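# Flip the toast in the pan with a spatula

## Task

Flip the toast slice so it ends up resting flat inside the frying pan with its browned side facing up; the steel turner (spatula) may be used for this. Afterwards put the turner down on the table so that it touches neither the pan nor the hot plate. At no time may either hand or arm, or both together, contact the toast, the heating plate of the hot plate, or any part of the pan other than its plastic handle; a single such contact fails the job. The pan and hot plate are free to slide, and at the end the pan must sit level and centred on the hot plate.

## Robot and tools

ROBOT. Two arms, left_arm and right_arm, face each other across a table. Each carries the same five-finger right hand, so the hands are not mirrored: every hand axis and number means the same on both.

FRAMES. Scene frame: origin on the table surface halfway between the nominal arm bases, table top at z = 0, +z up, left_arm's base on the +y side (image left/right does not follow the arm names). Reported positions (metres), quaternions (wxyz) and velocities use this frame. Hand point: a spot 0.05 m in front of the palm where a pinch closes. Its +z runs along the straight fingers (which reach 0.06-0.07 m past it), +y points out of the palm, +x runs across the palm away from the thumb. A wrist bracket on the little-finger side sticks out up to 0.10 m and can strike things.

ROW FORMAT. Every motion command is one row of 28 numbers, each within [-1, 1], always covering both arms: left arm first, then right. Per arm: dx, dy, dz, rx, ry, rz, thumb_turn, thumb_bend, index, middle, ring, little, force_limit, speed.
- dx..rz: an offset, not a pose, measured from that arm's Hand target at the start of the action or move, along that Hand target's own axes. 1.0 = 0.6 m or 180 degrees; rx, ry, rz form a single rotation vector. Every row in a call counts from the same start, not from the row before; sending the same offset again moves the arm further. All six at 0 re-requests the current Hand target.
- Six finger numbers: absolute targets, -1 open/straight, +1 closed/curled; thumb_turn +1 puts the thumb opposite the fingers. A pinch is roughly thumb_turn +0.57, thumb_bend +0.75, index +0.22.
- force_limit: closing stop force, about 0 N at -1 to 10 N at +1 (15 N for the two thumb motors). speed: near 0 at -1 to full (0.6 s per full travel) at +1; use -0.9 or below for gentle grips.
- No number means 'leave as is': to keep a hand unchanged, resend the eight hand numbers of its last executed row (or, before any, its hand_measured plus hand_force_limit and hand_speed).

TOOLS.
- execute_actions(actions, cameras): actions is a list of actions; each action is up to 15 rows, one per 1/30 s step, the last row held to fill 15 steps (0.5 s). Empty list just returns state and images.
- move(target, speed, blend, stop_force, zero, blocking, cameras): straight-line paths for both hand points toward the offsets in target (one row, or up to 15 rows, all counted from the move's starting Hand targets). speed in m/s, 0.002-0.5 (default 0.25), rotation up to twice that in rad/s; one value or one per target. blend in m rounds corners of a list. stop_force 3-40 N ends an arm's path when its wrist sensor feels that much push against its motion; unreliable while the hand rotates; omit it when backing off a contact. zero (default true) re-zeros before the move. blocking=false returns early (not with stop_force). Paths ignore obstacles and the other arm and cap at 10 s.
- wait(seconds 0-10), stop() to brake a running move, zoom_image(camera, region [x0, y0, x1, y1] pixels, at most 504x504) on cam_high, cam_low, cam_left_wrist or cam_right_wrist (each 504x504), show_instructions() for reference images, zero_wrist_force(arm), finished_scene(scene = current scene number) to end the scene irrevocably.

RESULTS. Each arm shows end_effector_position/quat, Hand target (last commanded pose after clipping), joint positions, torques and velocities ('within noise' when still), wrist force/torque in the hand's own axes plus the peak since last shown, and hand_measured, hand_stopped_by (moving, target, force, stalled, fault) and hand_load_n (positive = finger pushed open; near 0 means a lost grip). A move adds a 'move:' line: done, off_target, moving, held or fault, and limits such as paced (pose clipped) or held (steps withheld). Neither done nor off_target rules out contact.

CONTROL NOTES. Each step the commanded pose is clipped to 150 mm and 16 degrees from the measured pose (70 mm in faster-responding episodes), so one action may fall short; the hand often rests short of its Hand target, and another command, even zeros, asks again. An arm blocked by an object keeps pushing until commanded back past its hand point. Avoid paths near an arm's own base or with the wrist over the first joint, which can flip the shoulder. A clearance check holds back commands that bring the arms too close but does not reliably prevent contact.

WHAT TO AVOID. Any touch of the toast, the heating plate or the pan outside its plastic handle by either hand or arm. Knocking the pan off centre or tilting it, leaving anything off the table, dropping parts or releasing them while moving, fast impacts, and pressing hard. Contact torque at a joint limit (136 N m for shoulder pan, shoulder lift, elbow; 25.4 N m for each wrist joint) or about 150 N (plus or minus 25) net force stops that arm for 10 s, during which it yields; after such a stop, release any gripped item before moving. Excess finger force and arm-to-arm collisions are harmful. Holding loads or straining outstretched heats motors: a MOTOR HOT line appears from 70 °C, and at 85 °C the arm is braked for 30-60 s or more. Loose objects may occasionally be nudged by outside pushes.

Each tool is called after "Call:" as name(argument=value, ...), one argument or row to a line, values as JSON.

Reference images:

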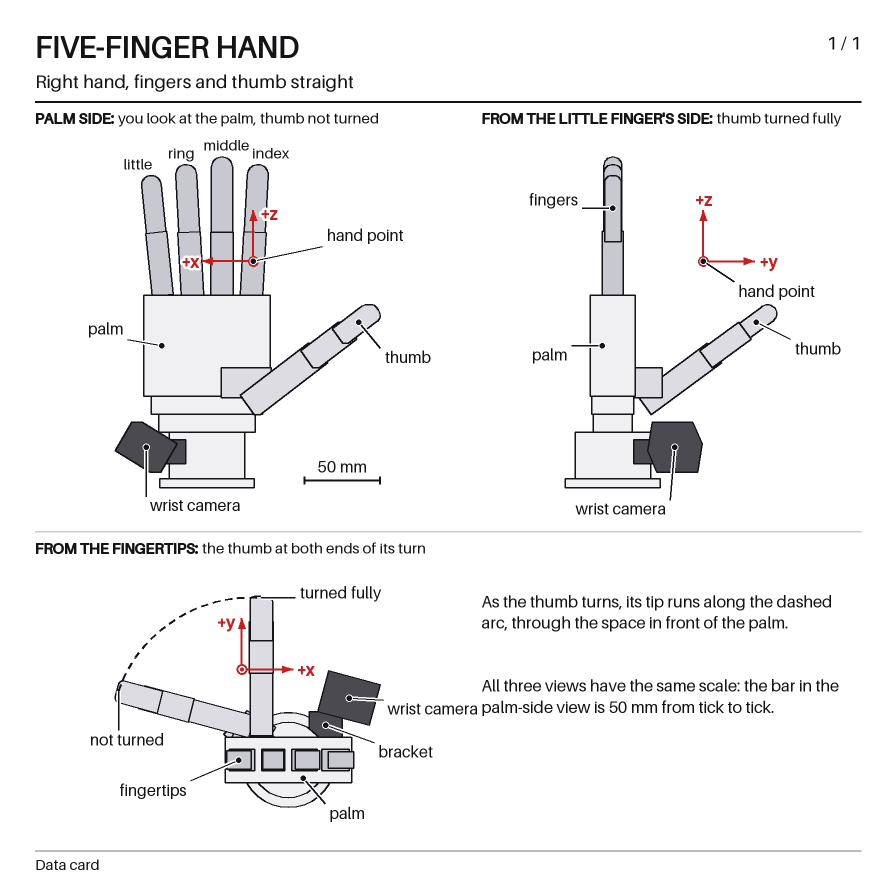

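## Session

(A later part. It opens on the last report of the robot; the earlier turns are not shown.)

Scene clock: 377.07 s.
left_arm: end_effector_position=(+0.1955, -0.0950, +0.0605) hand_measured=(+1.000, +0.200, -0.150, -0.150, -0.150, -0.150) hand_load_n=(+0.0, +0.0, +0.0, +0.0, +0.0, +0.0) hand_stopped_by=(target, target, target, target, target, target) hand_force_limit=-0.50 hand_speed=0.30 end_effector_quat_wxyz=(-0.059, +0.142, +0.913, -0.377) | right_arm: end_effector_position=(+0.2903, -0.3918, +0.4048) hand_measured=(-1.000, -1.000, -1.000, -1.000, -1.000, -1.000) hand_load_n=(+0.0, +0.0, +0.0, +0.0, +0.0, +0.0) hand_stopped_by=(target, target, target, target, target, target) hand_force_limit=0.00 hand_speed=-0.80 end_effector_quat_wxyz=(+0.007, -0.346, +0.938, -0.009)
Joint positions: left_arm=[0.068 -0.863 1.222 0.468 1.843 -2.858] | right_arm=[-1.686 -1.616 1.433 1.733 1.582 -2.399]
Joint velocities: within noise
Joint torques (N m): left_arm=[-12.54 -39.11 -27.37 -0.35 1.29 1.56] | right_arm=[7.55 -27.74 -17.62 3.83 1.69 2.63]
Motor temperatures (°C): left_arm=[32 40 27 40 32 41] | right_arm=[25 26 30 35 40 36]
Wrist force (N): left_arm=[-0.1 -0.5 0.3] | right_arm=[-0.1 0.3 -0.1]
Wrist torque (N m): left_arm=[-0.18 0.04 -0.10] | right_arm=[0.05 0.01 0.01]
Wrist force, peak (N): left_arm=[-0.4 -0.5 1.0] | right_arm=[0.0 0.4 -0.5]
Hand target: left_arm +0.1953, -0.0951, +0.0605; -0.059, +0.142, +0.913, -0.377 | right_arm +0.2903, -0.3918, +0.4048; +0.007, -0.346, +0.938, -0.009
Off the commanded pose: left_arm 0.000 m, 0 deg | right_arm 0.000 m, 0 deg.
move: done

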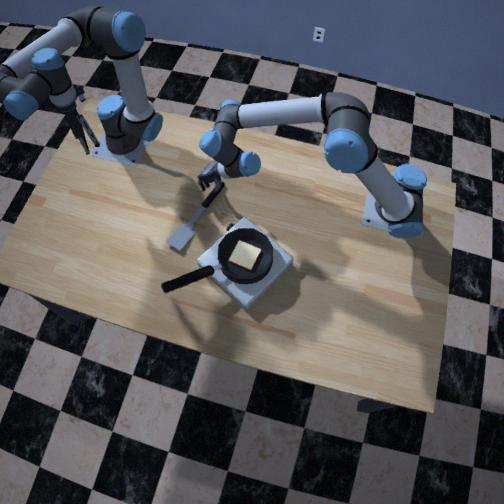

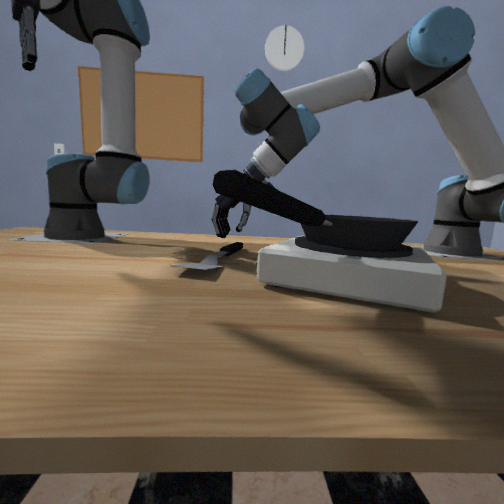

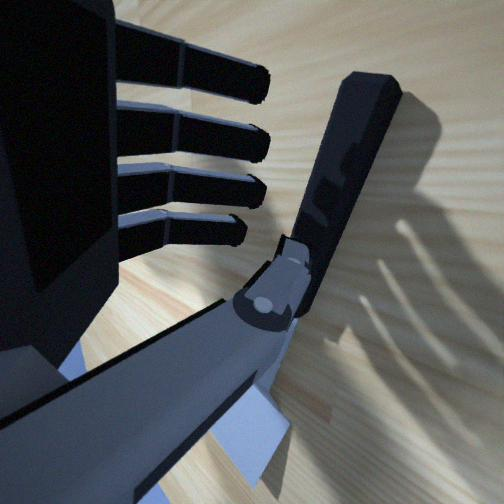

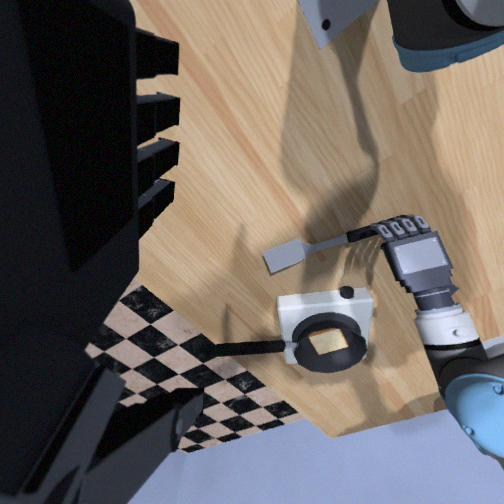

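Call:
move(
  target=[0.0254,0.0486,-0.0017,0,-0.0133,-0.0133,1,0.2,-0.15,-0.15,-0.15,-0.15,-0.5,0.3,0,0,0,0,0,0,-1,-1,-1,-1,-1,-1,0,-0.8],
  speed=0.1,
)

Call:
zoom_image(
  camera="cam_left_wrist",
  region=[100, 50, 450, 400],
)

Call:
zoom_image(
  camera="cam_low",
  region=[130, 130, 330, 330],
)

Call:
zoom_image(
  camera="cam_right_wrist",
  region=[300, 180, 450, 330],
)

Scene clock: 407.63 s.
left_arm: end_effector_position=(+0.1872, -0.0703, +0.0410) hand_measured=(+1.000, +0.200, -0.150, -0.150, -0.150, -0.150) hand_load_n=(+0.0, -0.5, +0.0, +1.0, +0.0, +0.0) hand_stopped_by=(target, target, target, target, target, target) hand_force_limit=-0.50 hand_speed=0.30 end_effector_quat_wxyz=(-0.048, +0.115, +0.917, -0.379) | right_arm: end_effector_position=(+0.2903, -0.3918, +0.4048) hand_measured=(-1.000, -1.000, -1.000, -1.000, -1.000, -1.000) hand_load_n=(+0.0, +0.0, +0.0, +0.0, +0.0, +0.0) hand_stopped_by=(target, target, target, target, target, target) hand_force_limit=0.00 hand_speed=-0.80 end_effector_quat_wxyz=(+0.007, -0.346, +0.938, -0.009)
Joint positions: left_arm=[0.041 -0.915 1.363 0.362 1.785 -2.921] | right_arm=[-1.686 -1.616 1.433 1.733 1.582 -2.399]
Joint velocities: within noise
Joint torques (N m): left_arm=[7.85 26.8 40.44 14.29 3.1 -1.23] | right_arm=[6.94 -27.15 -14.9 4.4 1.55 2.7]
Motor temperatures (°C): left_arm=[32 40 27 40 32 41] | right_arm=[25 26 29 34 40 36]
Wrist force (N): left_arm=[-18.8 -75.3 -45.0] | right_arm=[-0.2 0.3 -0.1]
Wrist torque (N m): left_arm=[1.94 0.55 -1.64] | right_arm=[0.05 0.01 0.01]
Wrist force, peak (N): left_arm=[-18.8 -75.3 -45.0] | right_arm=[-0.3 0.6 0.0]
Hand target: left_arm +0.1873, -0.0701, +0.0407; -0.048, +0.115, +0.917, -0.379 | right_arm +0.2903, -0.3918, +0.4048; +0.007, -0.346, +0.938, -0.009
Off the commanded pose: left_arm 0.000 m, 0 deg | right_arm 0.000 m, 0 deg.
move: done

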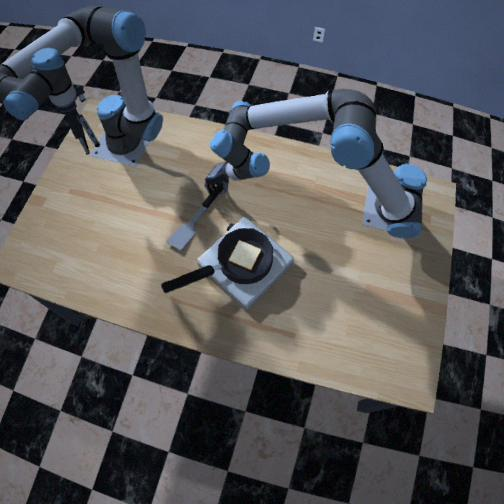

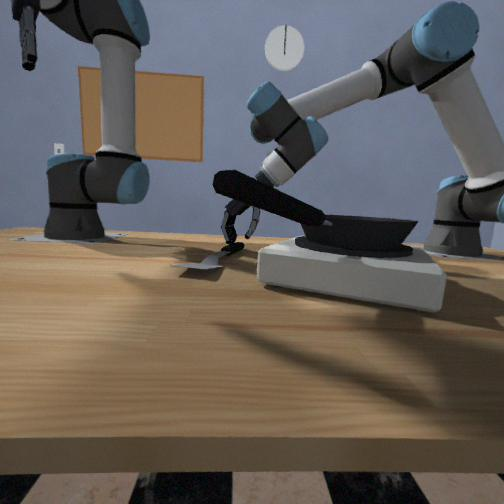

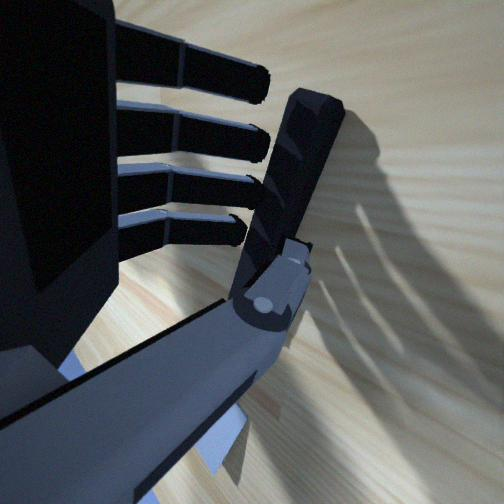

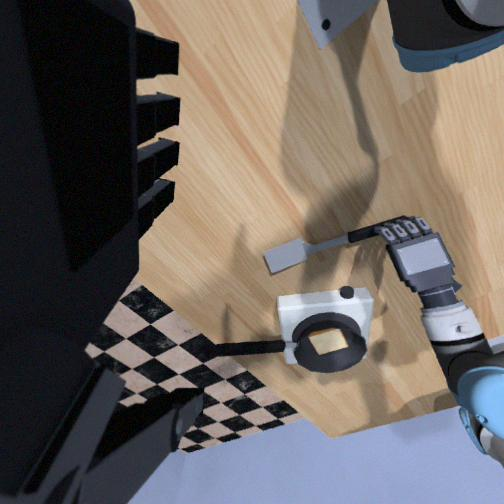

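Scaled by 1.440.

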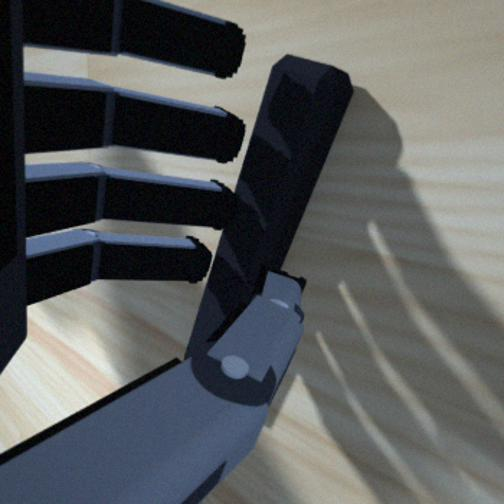

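Scaled by 2.520.

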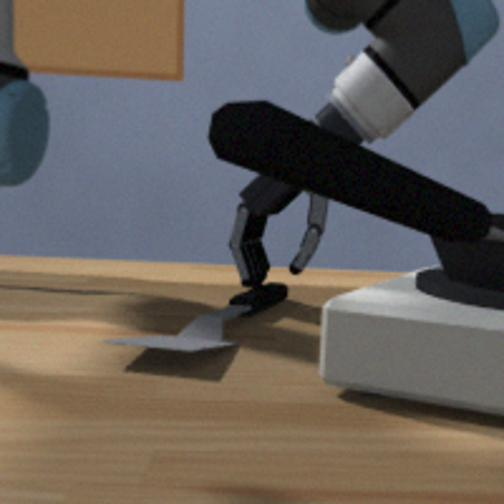

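Scaled by 3.360.

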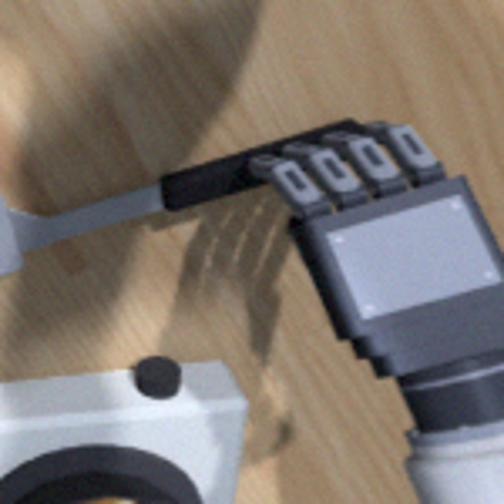

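Call:
move(
  target=[0,-0.035,-0.035,0,0,0,1,0.1,-0.35,-0.35,-0.35,-0.35,-0.5,0.3,0,0,0,0,0,0,-1,-1,-1,-1,-1,-1,0,-0.8],
  speed=0.1,
)

Call:
zoom_image(
  camera="cam_low",
  region=[130, 130, 330, 330],
)

Call:
zoom_image(
  camera="cam_right_wrist",
  region=[300, 180, 450, 330],
)

Scene clock: 418.50 s.
left_arm: end_effector_position=(+0.1873, -0.0702, +0.0705) hand_measured=(+1.000, +0.100, -0.350, -0.350, -0.350, -0.350) hand_load_n=(+0.0, +0.0, +0.0, +0.0, +0.0, +0.0) hand_stopped_by=(target, target, target, target, target, target) hand_force_limit=-0.50 hand_speed=0.30 end_effector_quat_wxyz=(-0.048, +0.115, +0.917, -0.379) | right_arm: end_effector_position=(+0.2903, -0.3918, +0.4048) hand_measured=(-1.000, -1.000, -1.000, -1.000, -1.000, -1.000) hand_load_n=(+0.0, +0.0, +0.0, +0.0, +0.0, +0.0) hand_stopped_by=(target, target, target, target, target, target) hand_force_limit=0.00 hand_speed=-0.80 end_effector_quat_wxyz=(+0.007, -0.346, +0.938, -0.009)
Joint positions: left_arm=[0.042 -0.944 1.33 0.425 1.785 -2.921] | right_arm=[-1.686 -1.616 1.433 1.733 1.582 -2.399]
Joint velocities: within noise
Joint torques (N m): left_arm=[-11.57 -33.54 -12.07 -1 1.99 1.7] | right_arm=[7.16 -26.43 -12.02 4.46 1.6 2.67]
Motor temperatures (°C): left_arm=[32 40 27 40 32 41] | right_arm=[25 26 29 34 40 36]
Wrist force (N): left_arm=[-0.2 -0.3 -0.1] | right_arm=[0.1 0.2 -0.3]
Wrist torque (N m): left_arm=[-0.13 0.06 -0.10] | right_arm=[0.03 -0.02 0.01]
Wrist force, peak (N): left_arm=[-18.1 -84.3 -50.4] | right_arm=[-0.1 0.6 -0.2]
Hand target: left_arm +0.1873, -0.0702, +0.0704; -0.048, +0.115, +0.917, -0.379 | right_arm +0.2903, -0.3918, +0.4048; +0.007, -0.346, +0.938, -0.009
Off the commanded pose: left_arm 0.000 m, 0 deg | right_arm 0.000 m, 0 deg.
move: done

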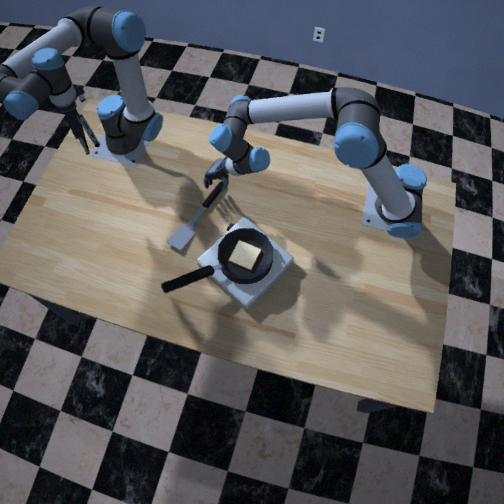

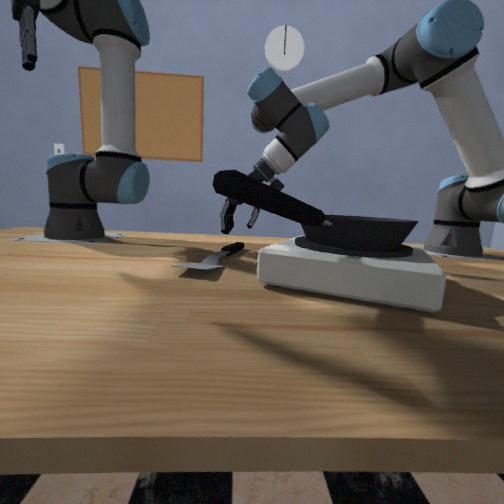

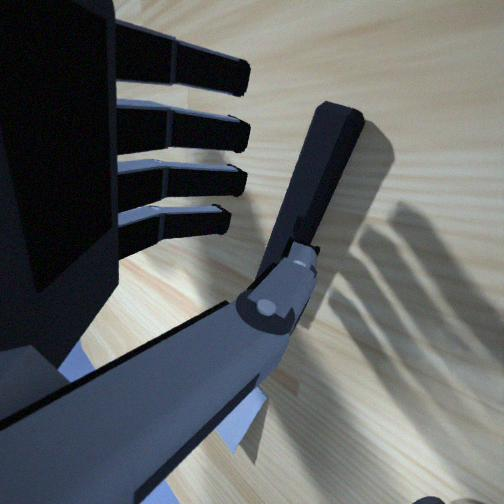

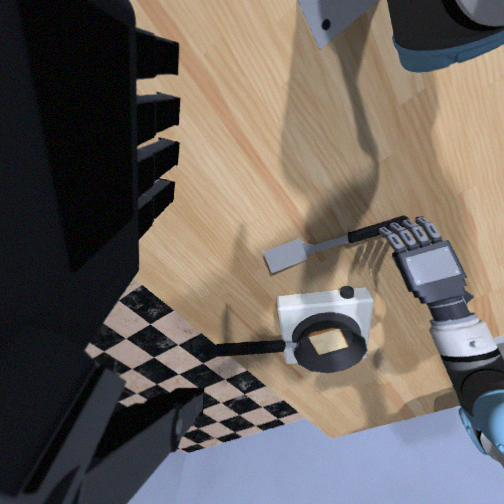

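Scaled by 2.520.

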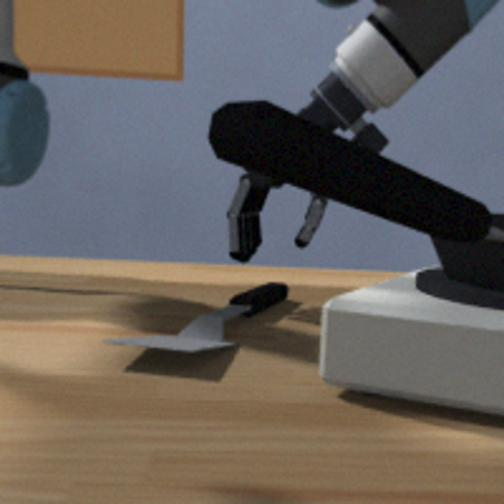

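Scaled by 3.360.

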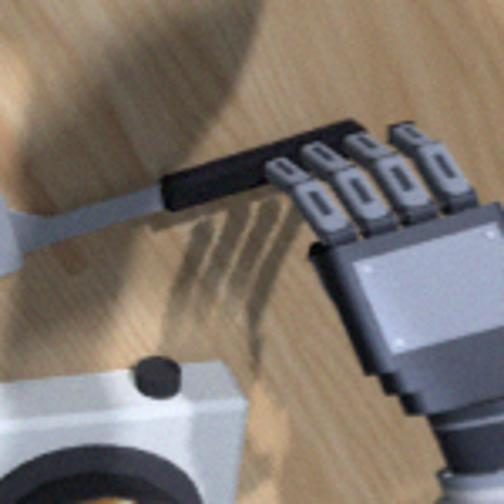

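Call:
move(
  target=[-0.025,0,0.047,0,0,0,1,0.1,-0.35,-0.35,-0.35,-0.35,-0.5,0.3,0,0,0,0,0,0,-1,-1,-1,-1,-1,-1,0,-0.8],
  speed=0.1,
  stop_force=8,
)

Call:
zoom_image(
  camera="cam_low",
  region=[180, 180, 280, 280],
)

Call:
zoom_image(
  camera="cam_right_wrist",
  region=[300, 180, 450, 330],
)

Scene clock: 440.67 s.
left_arm: end_effector_position=(+0.1969, -0.0932, +0.0504) hand_measured=(+1.000, +0.100, -0.350, -0.350, -0.350, -0.350) hand_load_n=(+0.0, +0.0, +0.0, +0.0, +0.0, +0.0) hand_stopped_by=(target, target, target, target, target, target) hand_force_limit=-0.50 hand_speed=0.30 end_effector_quat_wxyz=(-0.048, +0.115, +0.917, -0.379) | right_arm: end_effector_position=(+0.2903, -0.3918, +0.4048) hand_measured=(-1.000, -1.000, -1.000, -1.000, -1.000, -1.000) hand_load_n=(+0.0, +0.0, +0.0, +0.0, +0.0, +0.5) hand_stopped_by=(target, target, target, target, target, target) hand_force_limit=0.00 hand_speed=-0.80 end_effector_quat_wxyz=(+0.007, -0.346, +0.938, -0.009)
Joint positions: left_arm=[0.056 -0.867 1.254 0.427 1.795 -2.911] | right_arm=[-1.686 -1.616 1.433 1.733 1.582 -2.399]
Joint velocities: within noise
Joint torques (N m): left_arm=[-15.46 -39.37 -26.48 -0.92 -1.85 -1.81] | right_arm=[6.97 -26.85 -10.49 4.47 1.55 2.58]
Motor temperatures (°C): left_arm=[32 40 27 40 32 41] | right_arm=[25 26 29 34 40 36]
Wrist force (N): left_arm=[0.2 0.0 0.1] | right_arm=[-0.2 0.2 -0.1]
Wrist torque (N m): left_arm=[-0.09 0.00 -0.08] | right_arm=[0.03 0.02 0.00]
Wrist force, peak (N): left_arm=[-0.6 -0.3 0.7] | right_arm=[-0.2 0.6 -0.2]
Hand target: left_arm +0.1969, -0.0932, +0.0504; -0.048, +0.115, +0.917, -0.379 | right_arm +0.2903, -0.3918, +0.4048; +0.007, -0.346, +0.938, -0.009
Off the commanded pose: left_arm 0.000 m, 0 deg | right_arm 0.000 m, 0 deg.
move: done

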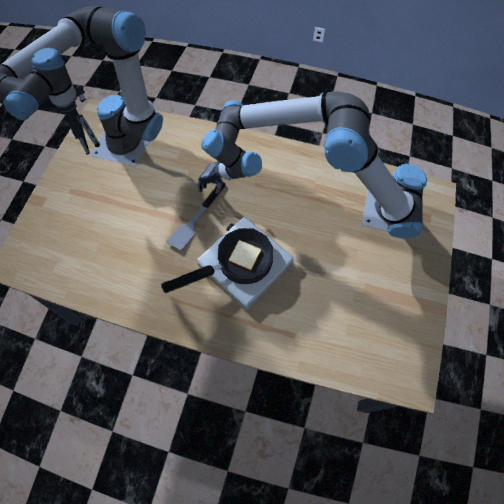

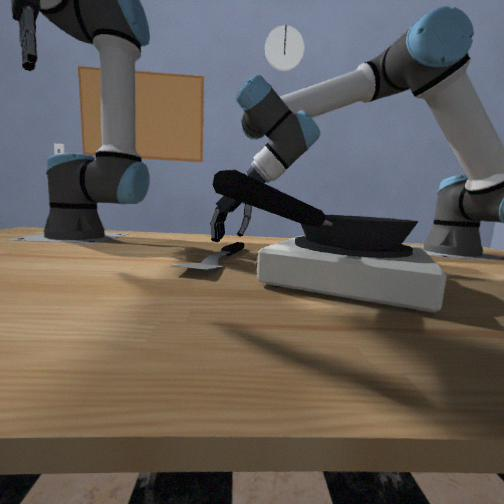

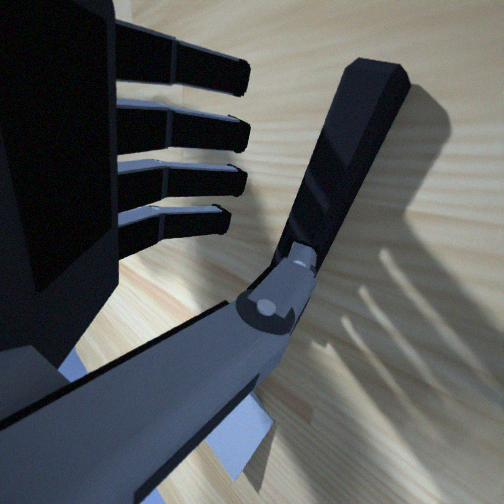

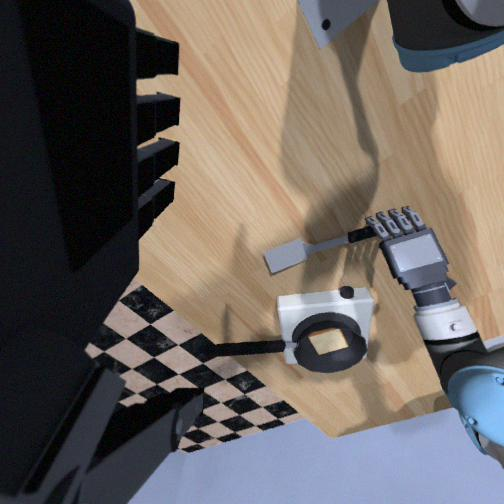

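Scaled by 5.040.

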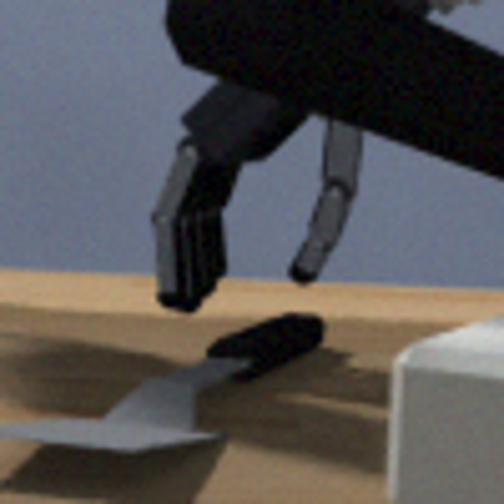

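Scaled by 3.360.

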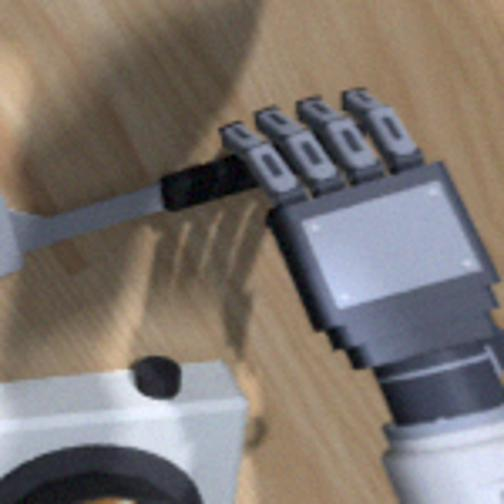

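Call:
move(
  target=[0,0.026,0.026,0,0,0,1,0.1,-0.35,-0.35,-0.35,-0.35,-0.5,0.3,0,0,0,0,0,0,-1,-1,-1,-1,-1,-1,0,-0.8],
  speed=0.05,
  stop_force=6,
)

Call:
zoom_image(
  camera="cam_low",
  region=[180, 180, 280, 280],
)

Call:
zoom_image(
  camera="cam_left_wrist",
  region=[100, 20, 450, 370],
)

Scene clock: 457.27 s.
left_arm: end_effector_position=(+0.1969, -0.0931, +0.0288) hand_measured=(+1.000, +0.100, -0.350, -0.350, -0.350, -0.350) hand_load_n=(+0.0, +0.0, +0.0, -0.5, +0.0, +0.0) hand_stopped_by=(target, target, target, target, target, target) hand_force_limit=-0.50 hand_speed=0.30 end_effector_quat_wxyz=(-0.048, +0.115, +0.917, -0.379) | right_arm: end_effector_position=(+0.2903, -0.3918, +0.4048) hand_measured=(-1.000, -1.000, -1.000, -1.000, -1.000, -1.000) hand_load_n=(+0.0, +0.0, +0.0, +0.0, +0.0, +0.0) hand_stopped_by=(target, target, target, target, target, target) hand_force_limit=0.00 hand_speed=-0.80 end_effector_quat_wxyz=(+0.007, -0.346, +0.938, -0.009)
Joint positions: left_arm=[0.056 -0.846 1.276 0.383 1.795 -2.911] | right_arm=[-1.686 -1.616 1.433 1.733 1.582 -2.399]
Joint velocities: within noise
Joint torques (N m): left_arm=[-11.98 -53.68 -25.57 -0.58 -0.84 -0.89] | right_arm=[7 -26.65 -10.58 4.44 1.56 2.65]
Motor temperatures (°C): left_arm=[32 40 27 40 32 41] | right_arm=[25 26 29 34 39 36]
Wrist force (N): left_arm=[0.1 -2.1 -2.9] | right_arm=[-0.2 0.0 0.1]
Wrist torque (N m): left_arm=[0.05 0.09 -0.13] | right_arm=[-0.02 0.02 -0.01]
Wrist force, peak (N): left_arm=[1.4 -11.6 -14.5] | right_arm=[-0.4 0.5 -0.1]
Hand target: left_arm +0.1969, -0.0931, +0.0288; -0.048, +0.115, +0.917, -0.379 | right_arm +0.2903, -0.3918, +0.4048; +0.007, -0.346, +0.938, -0.009
Off the commanded pose: left_arm 0.000 m, 0 deg | right_arm 0.000 m, 0 deg.
move: contact (left_arm)

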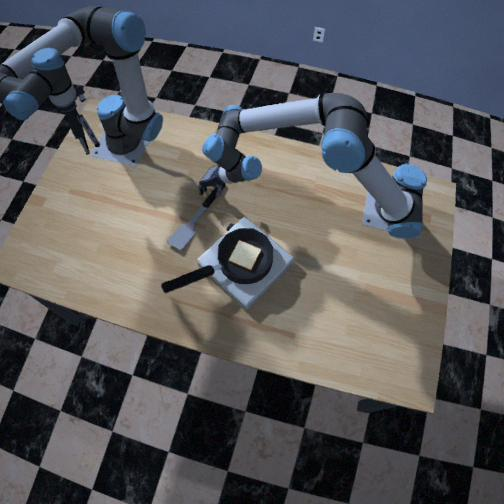

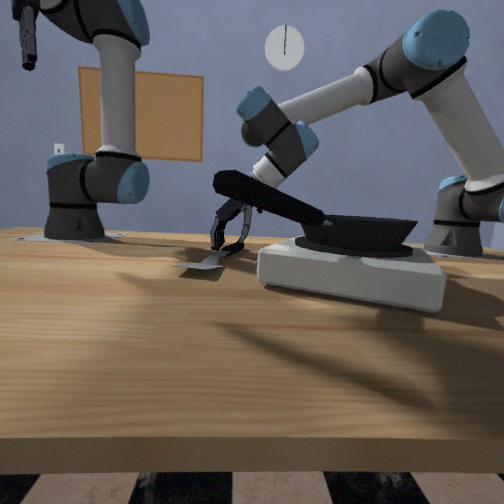

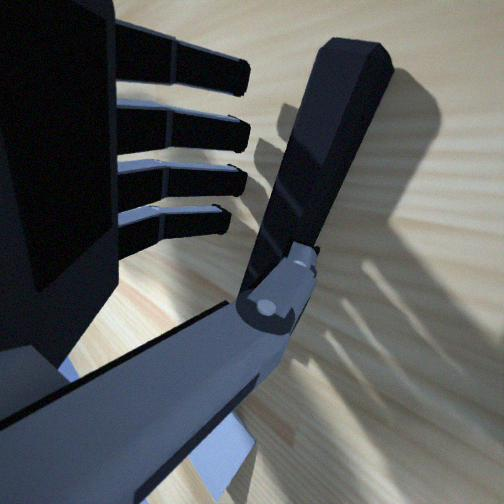

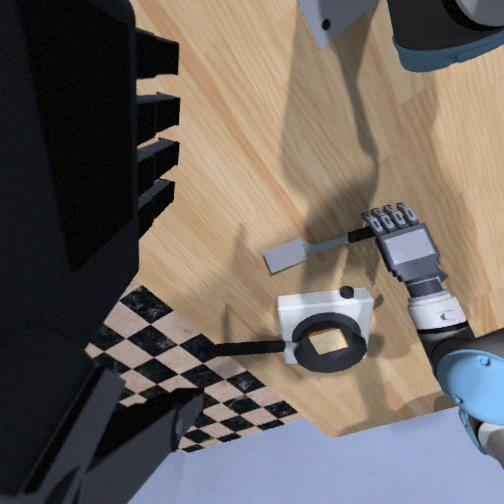

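Scaled by 5.040.

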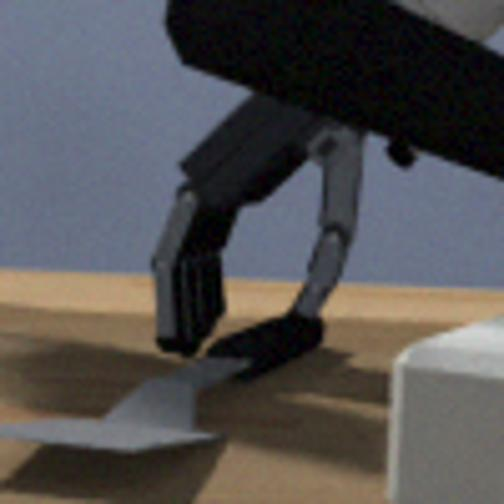

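Scaled by 1.440.

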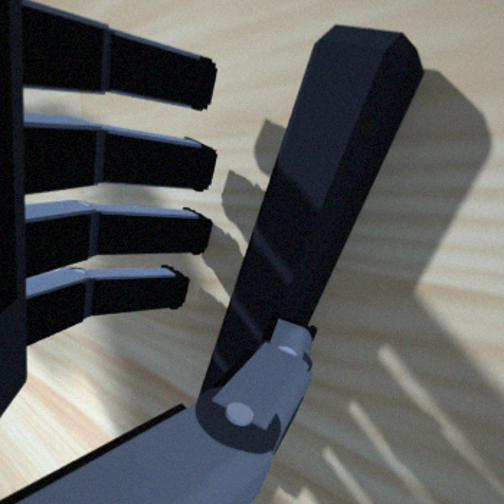

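Call:
move(
  target=[0,-0.0083,-0.02,0,0,0,1,-0.15,-0.35,-0.35,-0.35,-0.35,-0.5,0.3,0,0,0,0,0,0,-1,-1,-1,-1,-1,-1,0,-0.8],
  speed=0.1,
  cameras=[],
)

Call:
move(
  target=[0,0.02,0.02,0,0,0,1,-0.15,-0.35,-0.35,-0.35,-0.35,-0.5,0.3,0,0,0,0,0,0,-1,-1,-1,-1,-1,-1,0,-0.8],
  speed=0.04,
  stop_force=5,
)

Call:
zoom_image(
  camera="cam_low",
  region=[180, 180, 280, 280],
)

Call:
zoom_image(
  camera="cam_left_wrist",
  region=[100, 20, 450, 370],
)

Scene clock: 474.23 s.
left_arm: end_effector_position=(+0.1981, -0.0883, +0.0409) hand_measured=(+1.000, -0.150, -0.350, -0.350, -0.350, -0.350) hand_load_n=(+0.0, +0.0, +0.0, +0.0, +0.0, +0.0) hand_stopped_by=(target, target, target, target, target, target) hand_force_limit=-0.50 hand_speed=0.30 end_effector_quat_wxyz=(-0.048, +0.115, +0.917, -0.379) | right_arm: end_effector_position=(+0.2903, -0.3918, +0.4048) hand_measured=(-1.000, -1.000, -1.000, -1.000, -1.000, -1.000) hand_load_n=(+0.0, -0.5, +0.0, +0.0, +0.0, +0.0) hand_stopped_by=(target, target, target, target, target, target) hand_force_limit=0.00 hand_speed=-0.80 end_effector_quat_wxyz=(+0.007, -0.346, +0.938, -0.009)
Joint positions: left_arm=[0.059 -0.868 1.281 0.401 1.797 -2.908] | right_arm=[-1.686 -1.616 1.433 1.733 1.582 -2.399]
Joint velocities: within noise
Joint torques (N m): left_arm=[9.21 -39.28 -18.17 -0.87 1.63 1.08] | right_arm=[6.34 -25.88 -10.23 4.36 1.53 2.52]
Motor temperatures (°C): left_arm=[32 40 27 40 32 41] | right_arm=[24 26 29 34 39 36]
Wrist force (N): left_arm=[-0.2 0.1 0.1] | right_arm=[0.1 0.3 -0.2]
Wrist torque (N m): left_arm=[-0.07 0.06 -0.11] | right_arm=[0.05 -0.02 0.02]
Wrist force, peak (N): left_arm=[-0.5 -2.9 -3.3] | right_arm=[0.2 -0.4 -0.4]
Hand target: left_arm +0.1981, -0.0884, +0.0408; -0.048, +0.115, +0.917, -0.379 | right_arm +0.2903, -0.3918, +0.4048; +0.007, -0.346, +0.938, -0.009
Off the commanded pose: left_arm 0.000 m, 0 deg | right_arm 0.000 m, 0 deg.
move: done
No camera images: "cameras" was empty.

Scene clock: 475.67 s.
left_arm: end_effector_position=(+0.1981, -0.0883, +0.0286) hand_measured=(+1.000, -0.150, -0.350, -0.350, -0.350, -0.350) hand_load_n=(+0.0, +0.0, +0.0, -0.5, +0.0, +0.0) hand_stopped_by=(target, target, target, target, target, target) hand_force_limit=-0.50 hand_speed=0.30 end_effector_quat_wxyz=(-0.048, +0.115, +0.917, -0.379) | right_arm: end_effector_position=(+0.2903, -0.3918, +0.4048) hand_measured=(-1.000, -1.000, -1.000, -1.000, -1.000, -1.000) hand_load_n=(+0.0, +0.0, +0.0, +0.0, +0.0, +0.0) hand_stopped_by=(target, target, target, target, target, target) hand_force_limit=0.00 hand_speed=-0.80 end_effector_quat_wxyz=(+0.007, -0.346, +0.938, -0.009)
Joint positions: left_arm=[0.059 -0.855 1.293 0.376 1.797 -2.908] | right_arm=[-1.686 -1.616 1.433 1.733 1.582 -2.399]
Joint velocities: within noise
Joint torques (N m): left_arm=[6.31 -49.93 -22.43 -0.46 -0.18 -0.11] | right_arm=[7.01 -26.04 -10.75 4.38 1.49 2.48]
Motor temperatures (°C): left_arm=[32 40 27 40 32 41] | right_arm=[24 26 29 34 39 36]
Wrist force (N): left_arm=[-0.6 -4.6 -4.5] | right_arm=[-0.2 0.2 -0.2]
Wrist torque (N m): left_arm=[0.07 0.14 -0.19] | right_arm=[0.04 0.02 0.00]
Wrist force, peak (N): left_arm=[2.2 -22.8 -27.3] | right_arm=[-0.1 0.4 -0.3]
Hand target: left_arm +0.1981, -0.0883, +0.0286; -0.048, +0.115, +0.917, -0.379 (not the last commanded pose) | right_arm +0.2903, -0.3918, +0.4048; +0.007, -0.346, +0.938, -0.009
Off the commanded pose: left_arm 0.005 m, 0 deg | right_arm 0.000 m, 0 deg.
move: contact (left_arm)

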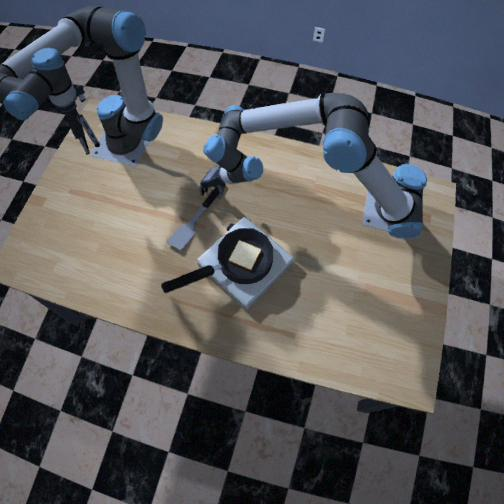

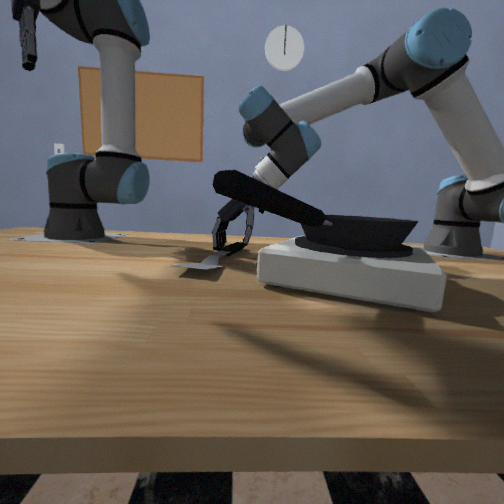

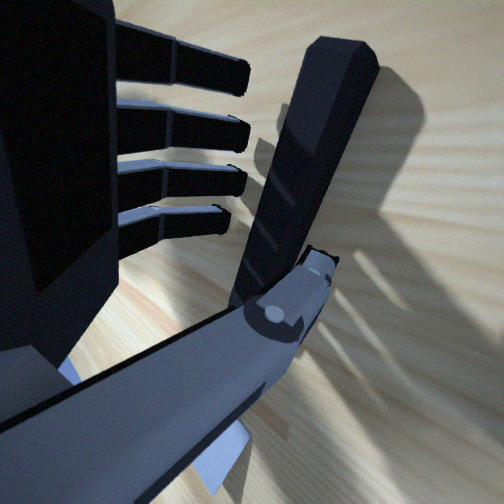

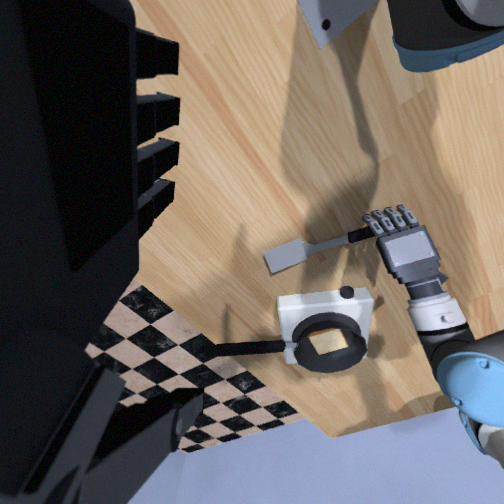

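Scaled by 5.040.

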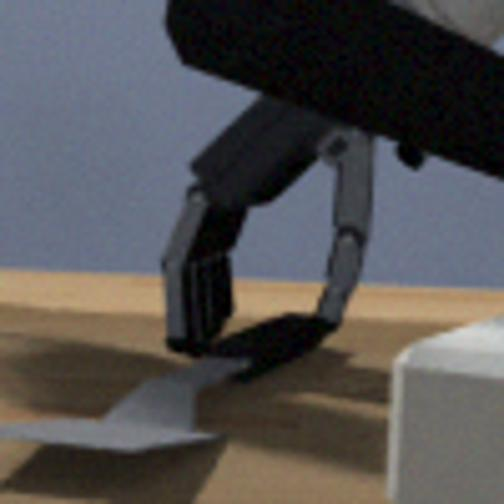

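Scaled by 1.440.

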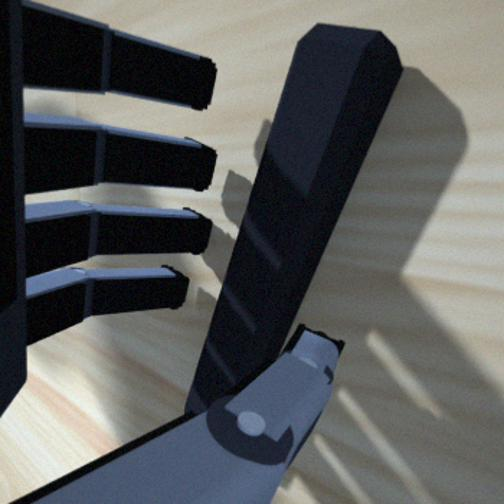

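Call:
move(
  target=[0,-0.0047,-0.0047,0,0,0,1,0.15,0,0,0,0,-0.4,-0.4,0,0,0,0,0,0,-1,-1,-1,-1,-1,-1,0,-0.8],
  speed=0.04,
)

Call:
zoom_image(
  camera="cam_low",
  region=[180, 180, 280, 280],
)

Call:
zoom_image(
  camera="cam_left_wrist",
  region=[100, 20, 450, 370],
)

Scene clock: 486.70 s.
left_arm: end_effector_position=(+0.1981, -0.0883, +0.0327) hand_measured=(+1.000, +0.150, +0.000, +0.000, +0.000, +0.000) hand_load_n=(+0.0, +0.0, +0.0, +0.0, +0.0, +0.5) hand_stopped_by=(target, target, target, target, target, target) hand_force_limit=-0.40 hand_speed=-0.40 end_effector_quat_wxyz=(-0.048, +0.115, +0.917, -0.379) | right_arm: end_effector_position=(+0.2903, -0.3918, +0.4048) hand_measured=(-1.000, -1.000, -1.000, -1.000, -1.000, -1.000) hand_load_n=(+0.0, +0.0, +0.0, +0.0, +0.0, +0.0) hand_stopped_by=(target, target, target, target, target, target) hand_force_limit=0.00 hand_speed=-0.80 end_effector_quat_wxyz=(+0.007, -0.346, +0.938, -0.009)
Joint positions: left_arm=[0.059 -0.859 1.289 0.384 1.797 -2.908] | right_arm=[-1.686 -1.616 1.433 1.733 1.582 -2.399]
Joint velocities: within noise
Joint torques (N m): left_arm=[5.56 -45.47 -19.22 -0.32 -1.23 -0.22] | right_arm=[7.22 -25.95 -11.01 4.4 1.52 2.61]
Motor temperatures (°C): left_arm=[32 40 27 40 32 41] | right_arm=[24 26 29 34 39 36]
Wrist force (N): left_arm=[0.0 -0.2 0.2] | right_arm=[0.1 0.3 0.0]
Wrist torque (N m): left_arm=[-0.13 0.03 -0.09] | right_arm=[0.04 -0.03 0.02]
Wrist force, peak (N): left_arm=[-0.2 -4.5 -4.8] | right_arm=[0.1 0.6 0.0]
Hand target: left_arm +0.1981, -0.0883, +0.0326; -0.048, +0.115, +0.917, -0.379 | right_arm +0.2903, -0.3918, +0.4048; +0.007, -0.346, +0.938, -0.009
Off the commanded pose: left_arm 0.000 m, 0 deg | right_arm 0.000 m, 0 deg.
move: done

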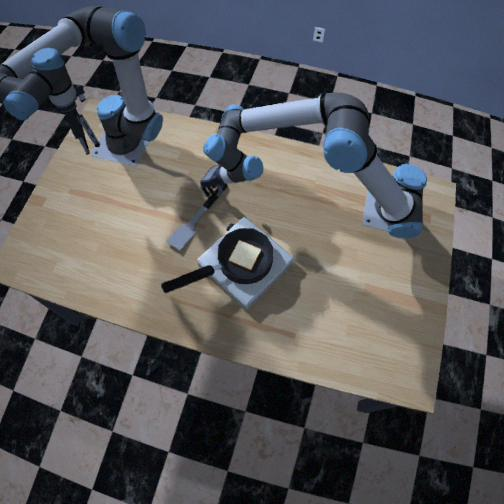

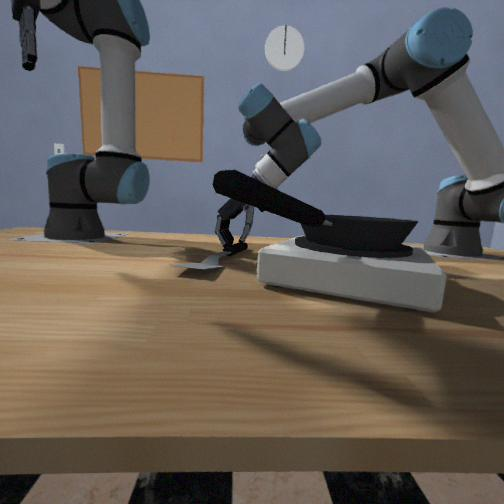

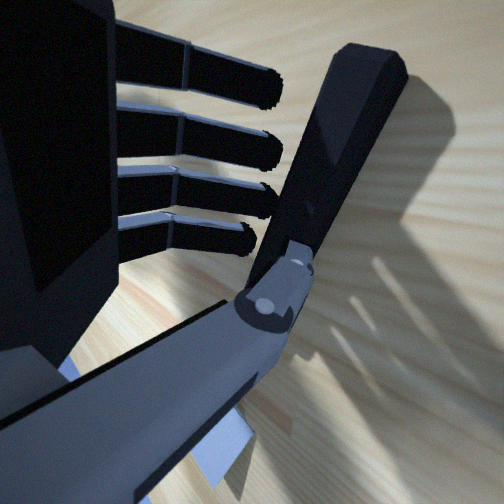

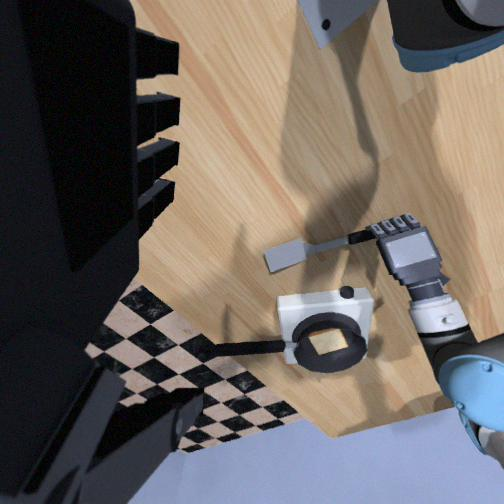

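Scaled by 5.040.

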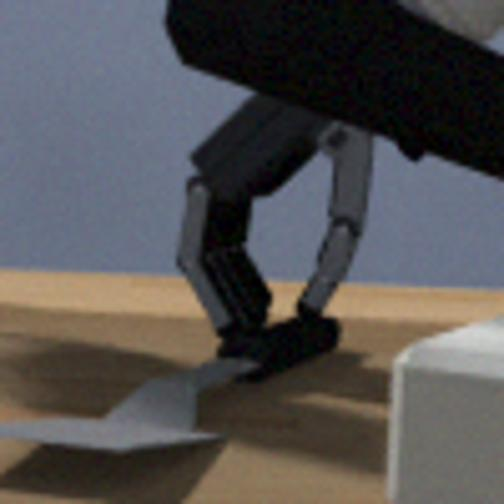

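Scaled by 1.440.

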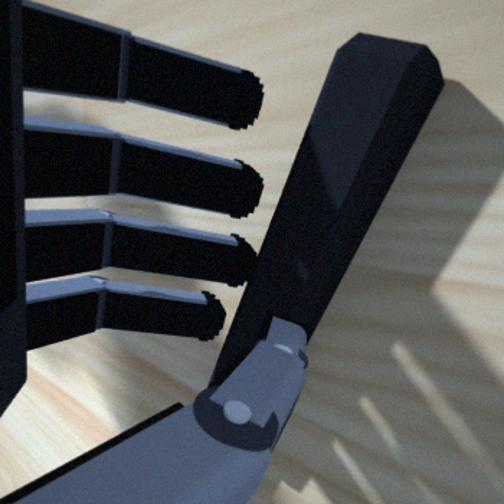

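Call:
move(
  target=[0,0.005,0.023,0,0,0,1,0.1,0,0,0,0,-0.4,-0.4,0,0,0,0,0,0,-1,-1,-1,-1,-1,-1,0,-0.8],
  speed=0.03,
  stop_force=5,
)

Call:
zoom_image(
  camera="cam_low",
  region=[180, 180, 280, 280],
)

Call:
zoom_image(
  camera="cam_left_wrist",
  region=[100, 20, 450, 370],
)

Scene clock: 498.70 s.
left_arm: end_effector_position=(+0.1972, -0.0920, +0.0265) hand_measured=(+1.000, +0.100, +0.000, +0.000, +0.000, +0.000) hand_load_n=(+0.0, +0.0, +0.0, +0.0, +0.0, +0.0) hand_stopped_by=(target, target, target, target, target, target) hand_force_limit=-0.40 hand_speed=-0.40 end_effector_quat_wxyz=(-0.048, +0.115, +0.917, -0.379) | right_arm: end_effector_position=(+0.2903, -0.3918, +0.4048) hand_measured=(-1.000, -1.000, -1.000, -1.000, -1.000, -1.000) hand_load_n=(+0.0, +0.0, +0.0, +0.0, +0.0, +0.0) hand_stopped_by=(target, target, target, target, target, target) hand_force_limit=0.00 hand_speed=-0.80 end_effector_quat_wxyz=(+0.007, -0.346, +0.938, -0.009)
Joint positions: left_arm=[0.057 -0.846 1.282 0.377 1.796 -2.91] | right_arm=[-1.686 -1.616 1.433 1.733 1.582 -2.399]
Joint velocities: within noise
Joint torques (N m): left_arm=[13.78 -39.08 -25.25 2.37 1.99 1.49] | right_arm=[7.57 -25.06 -10.44 4.44 1.48 2.48]
Motor temperatures (°C): left_arm=[32 40 27 40 32 41] | right_arm=[24 26 29 34 39 36]
Wrist force (N): left_arm=[0.1 -0.9 -0.8] | right_arm=[0.1 0.3 -0.2]
Wrist torque (N m): left_arm=[-0.13 0.04 -0.09] | right_arm=[0.06 -0.01 0.02]
Wrist force, peak (N): left_arm=[-0.2 -8.5 -20.5] | right_arm=[0.0 0.5 -0.4]
Hand target: left_arm +0.1972, -0.0921, +0.0265; -0.048, +0.115, +0.917, -0.379 (not the last commanded pose) | right_arm +0.2903, -0.3918, +0.4048; +0.007, -0.346, +0.938, -0.009
Off the commanded pose: left_arm 0.007 m, 0 deg | right_arm 0.000 m, 0 deg.
move: contact (left_arm)

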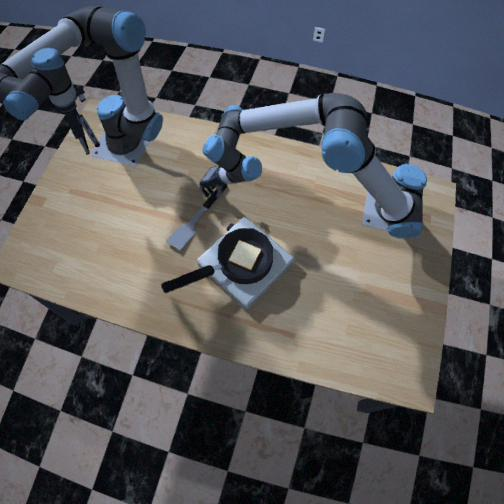

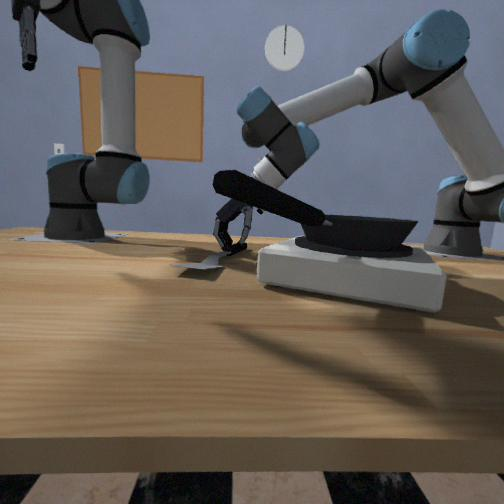

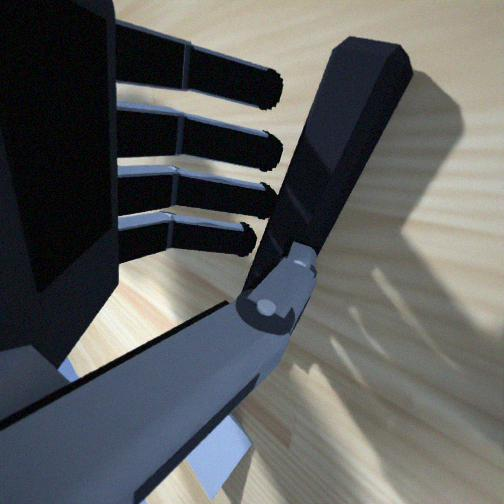

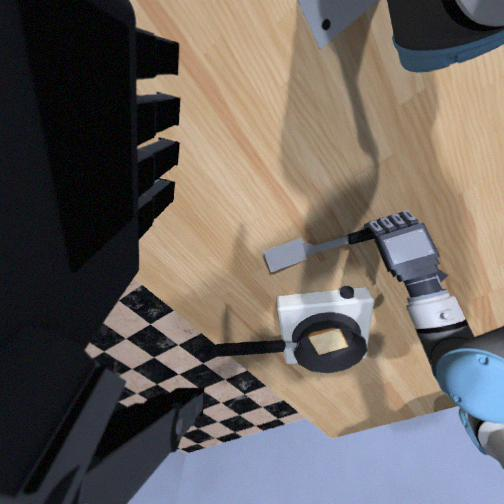

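Scaled by 5.040.

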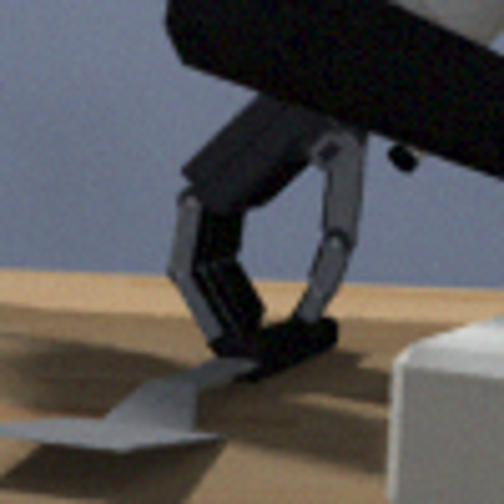

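Scaled by 1.440.

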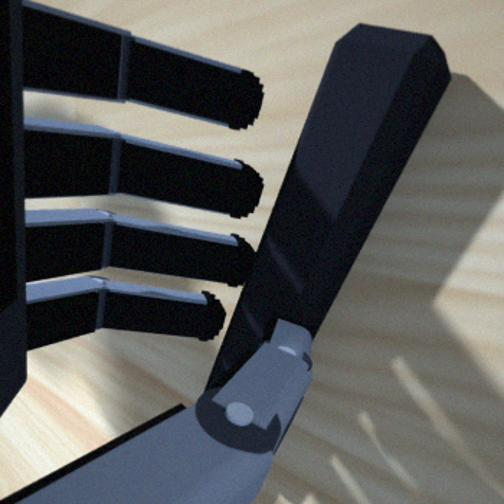

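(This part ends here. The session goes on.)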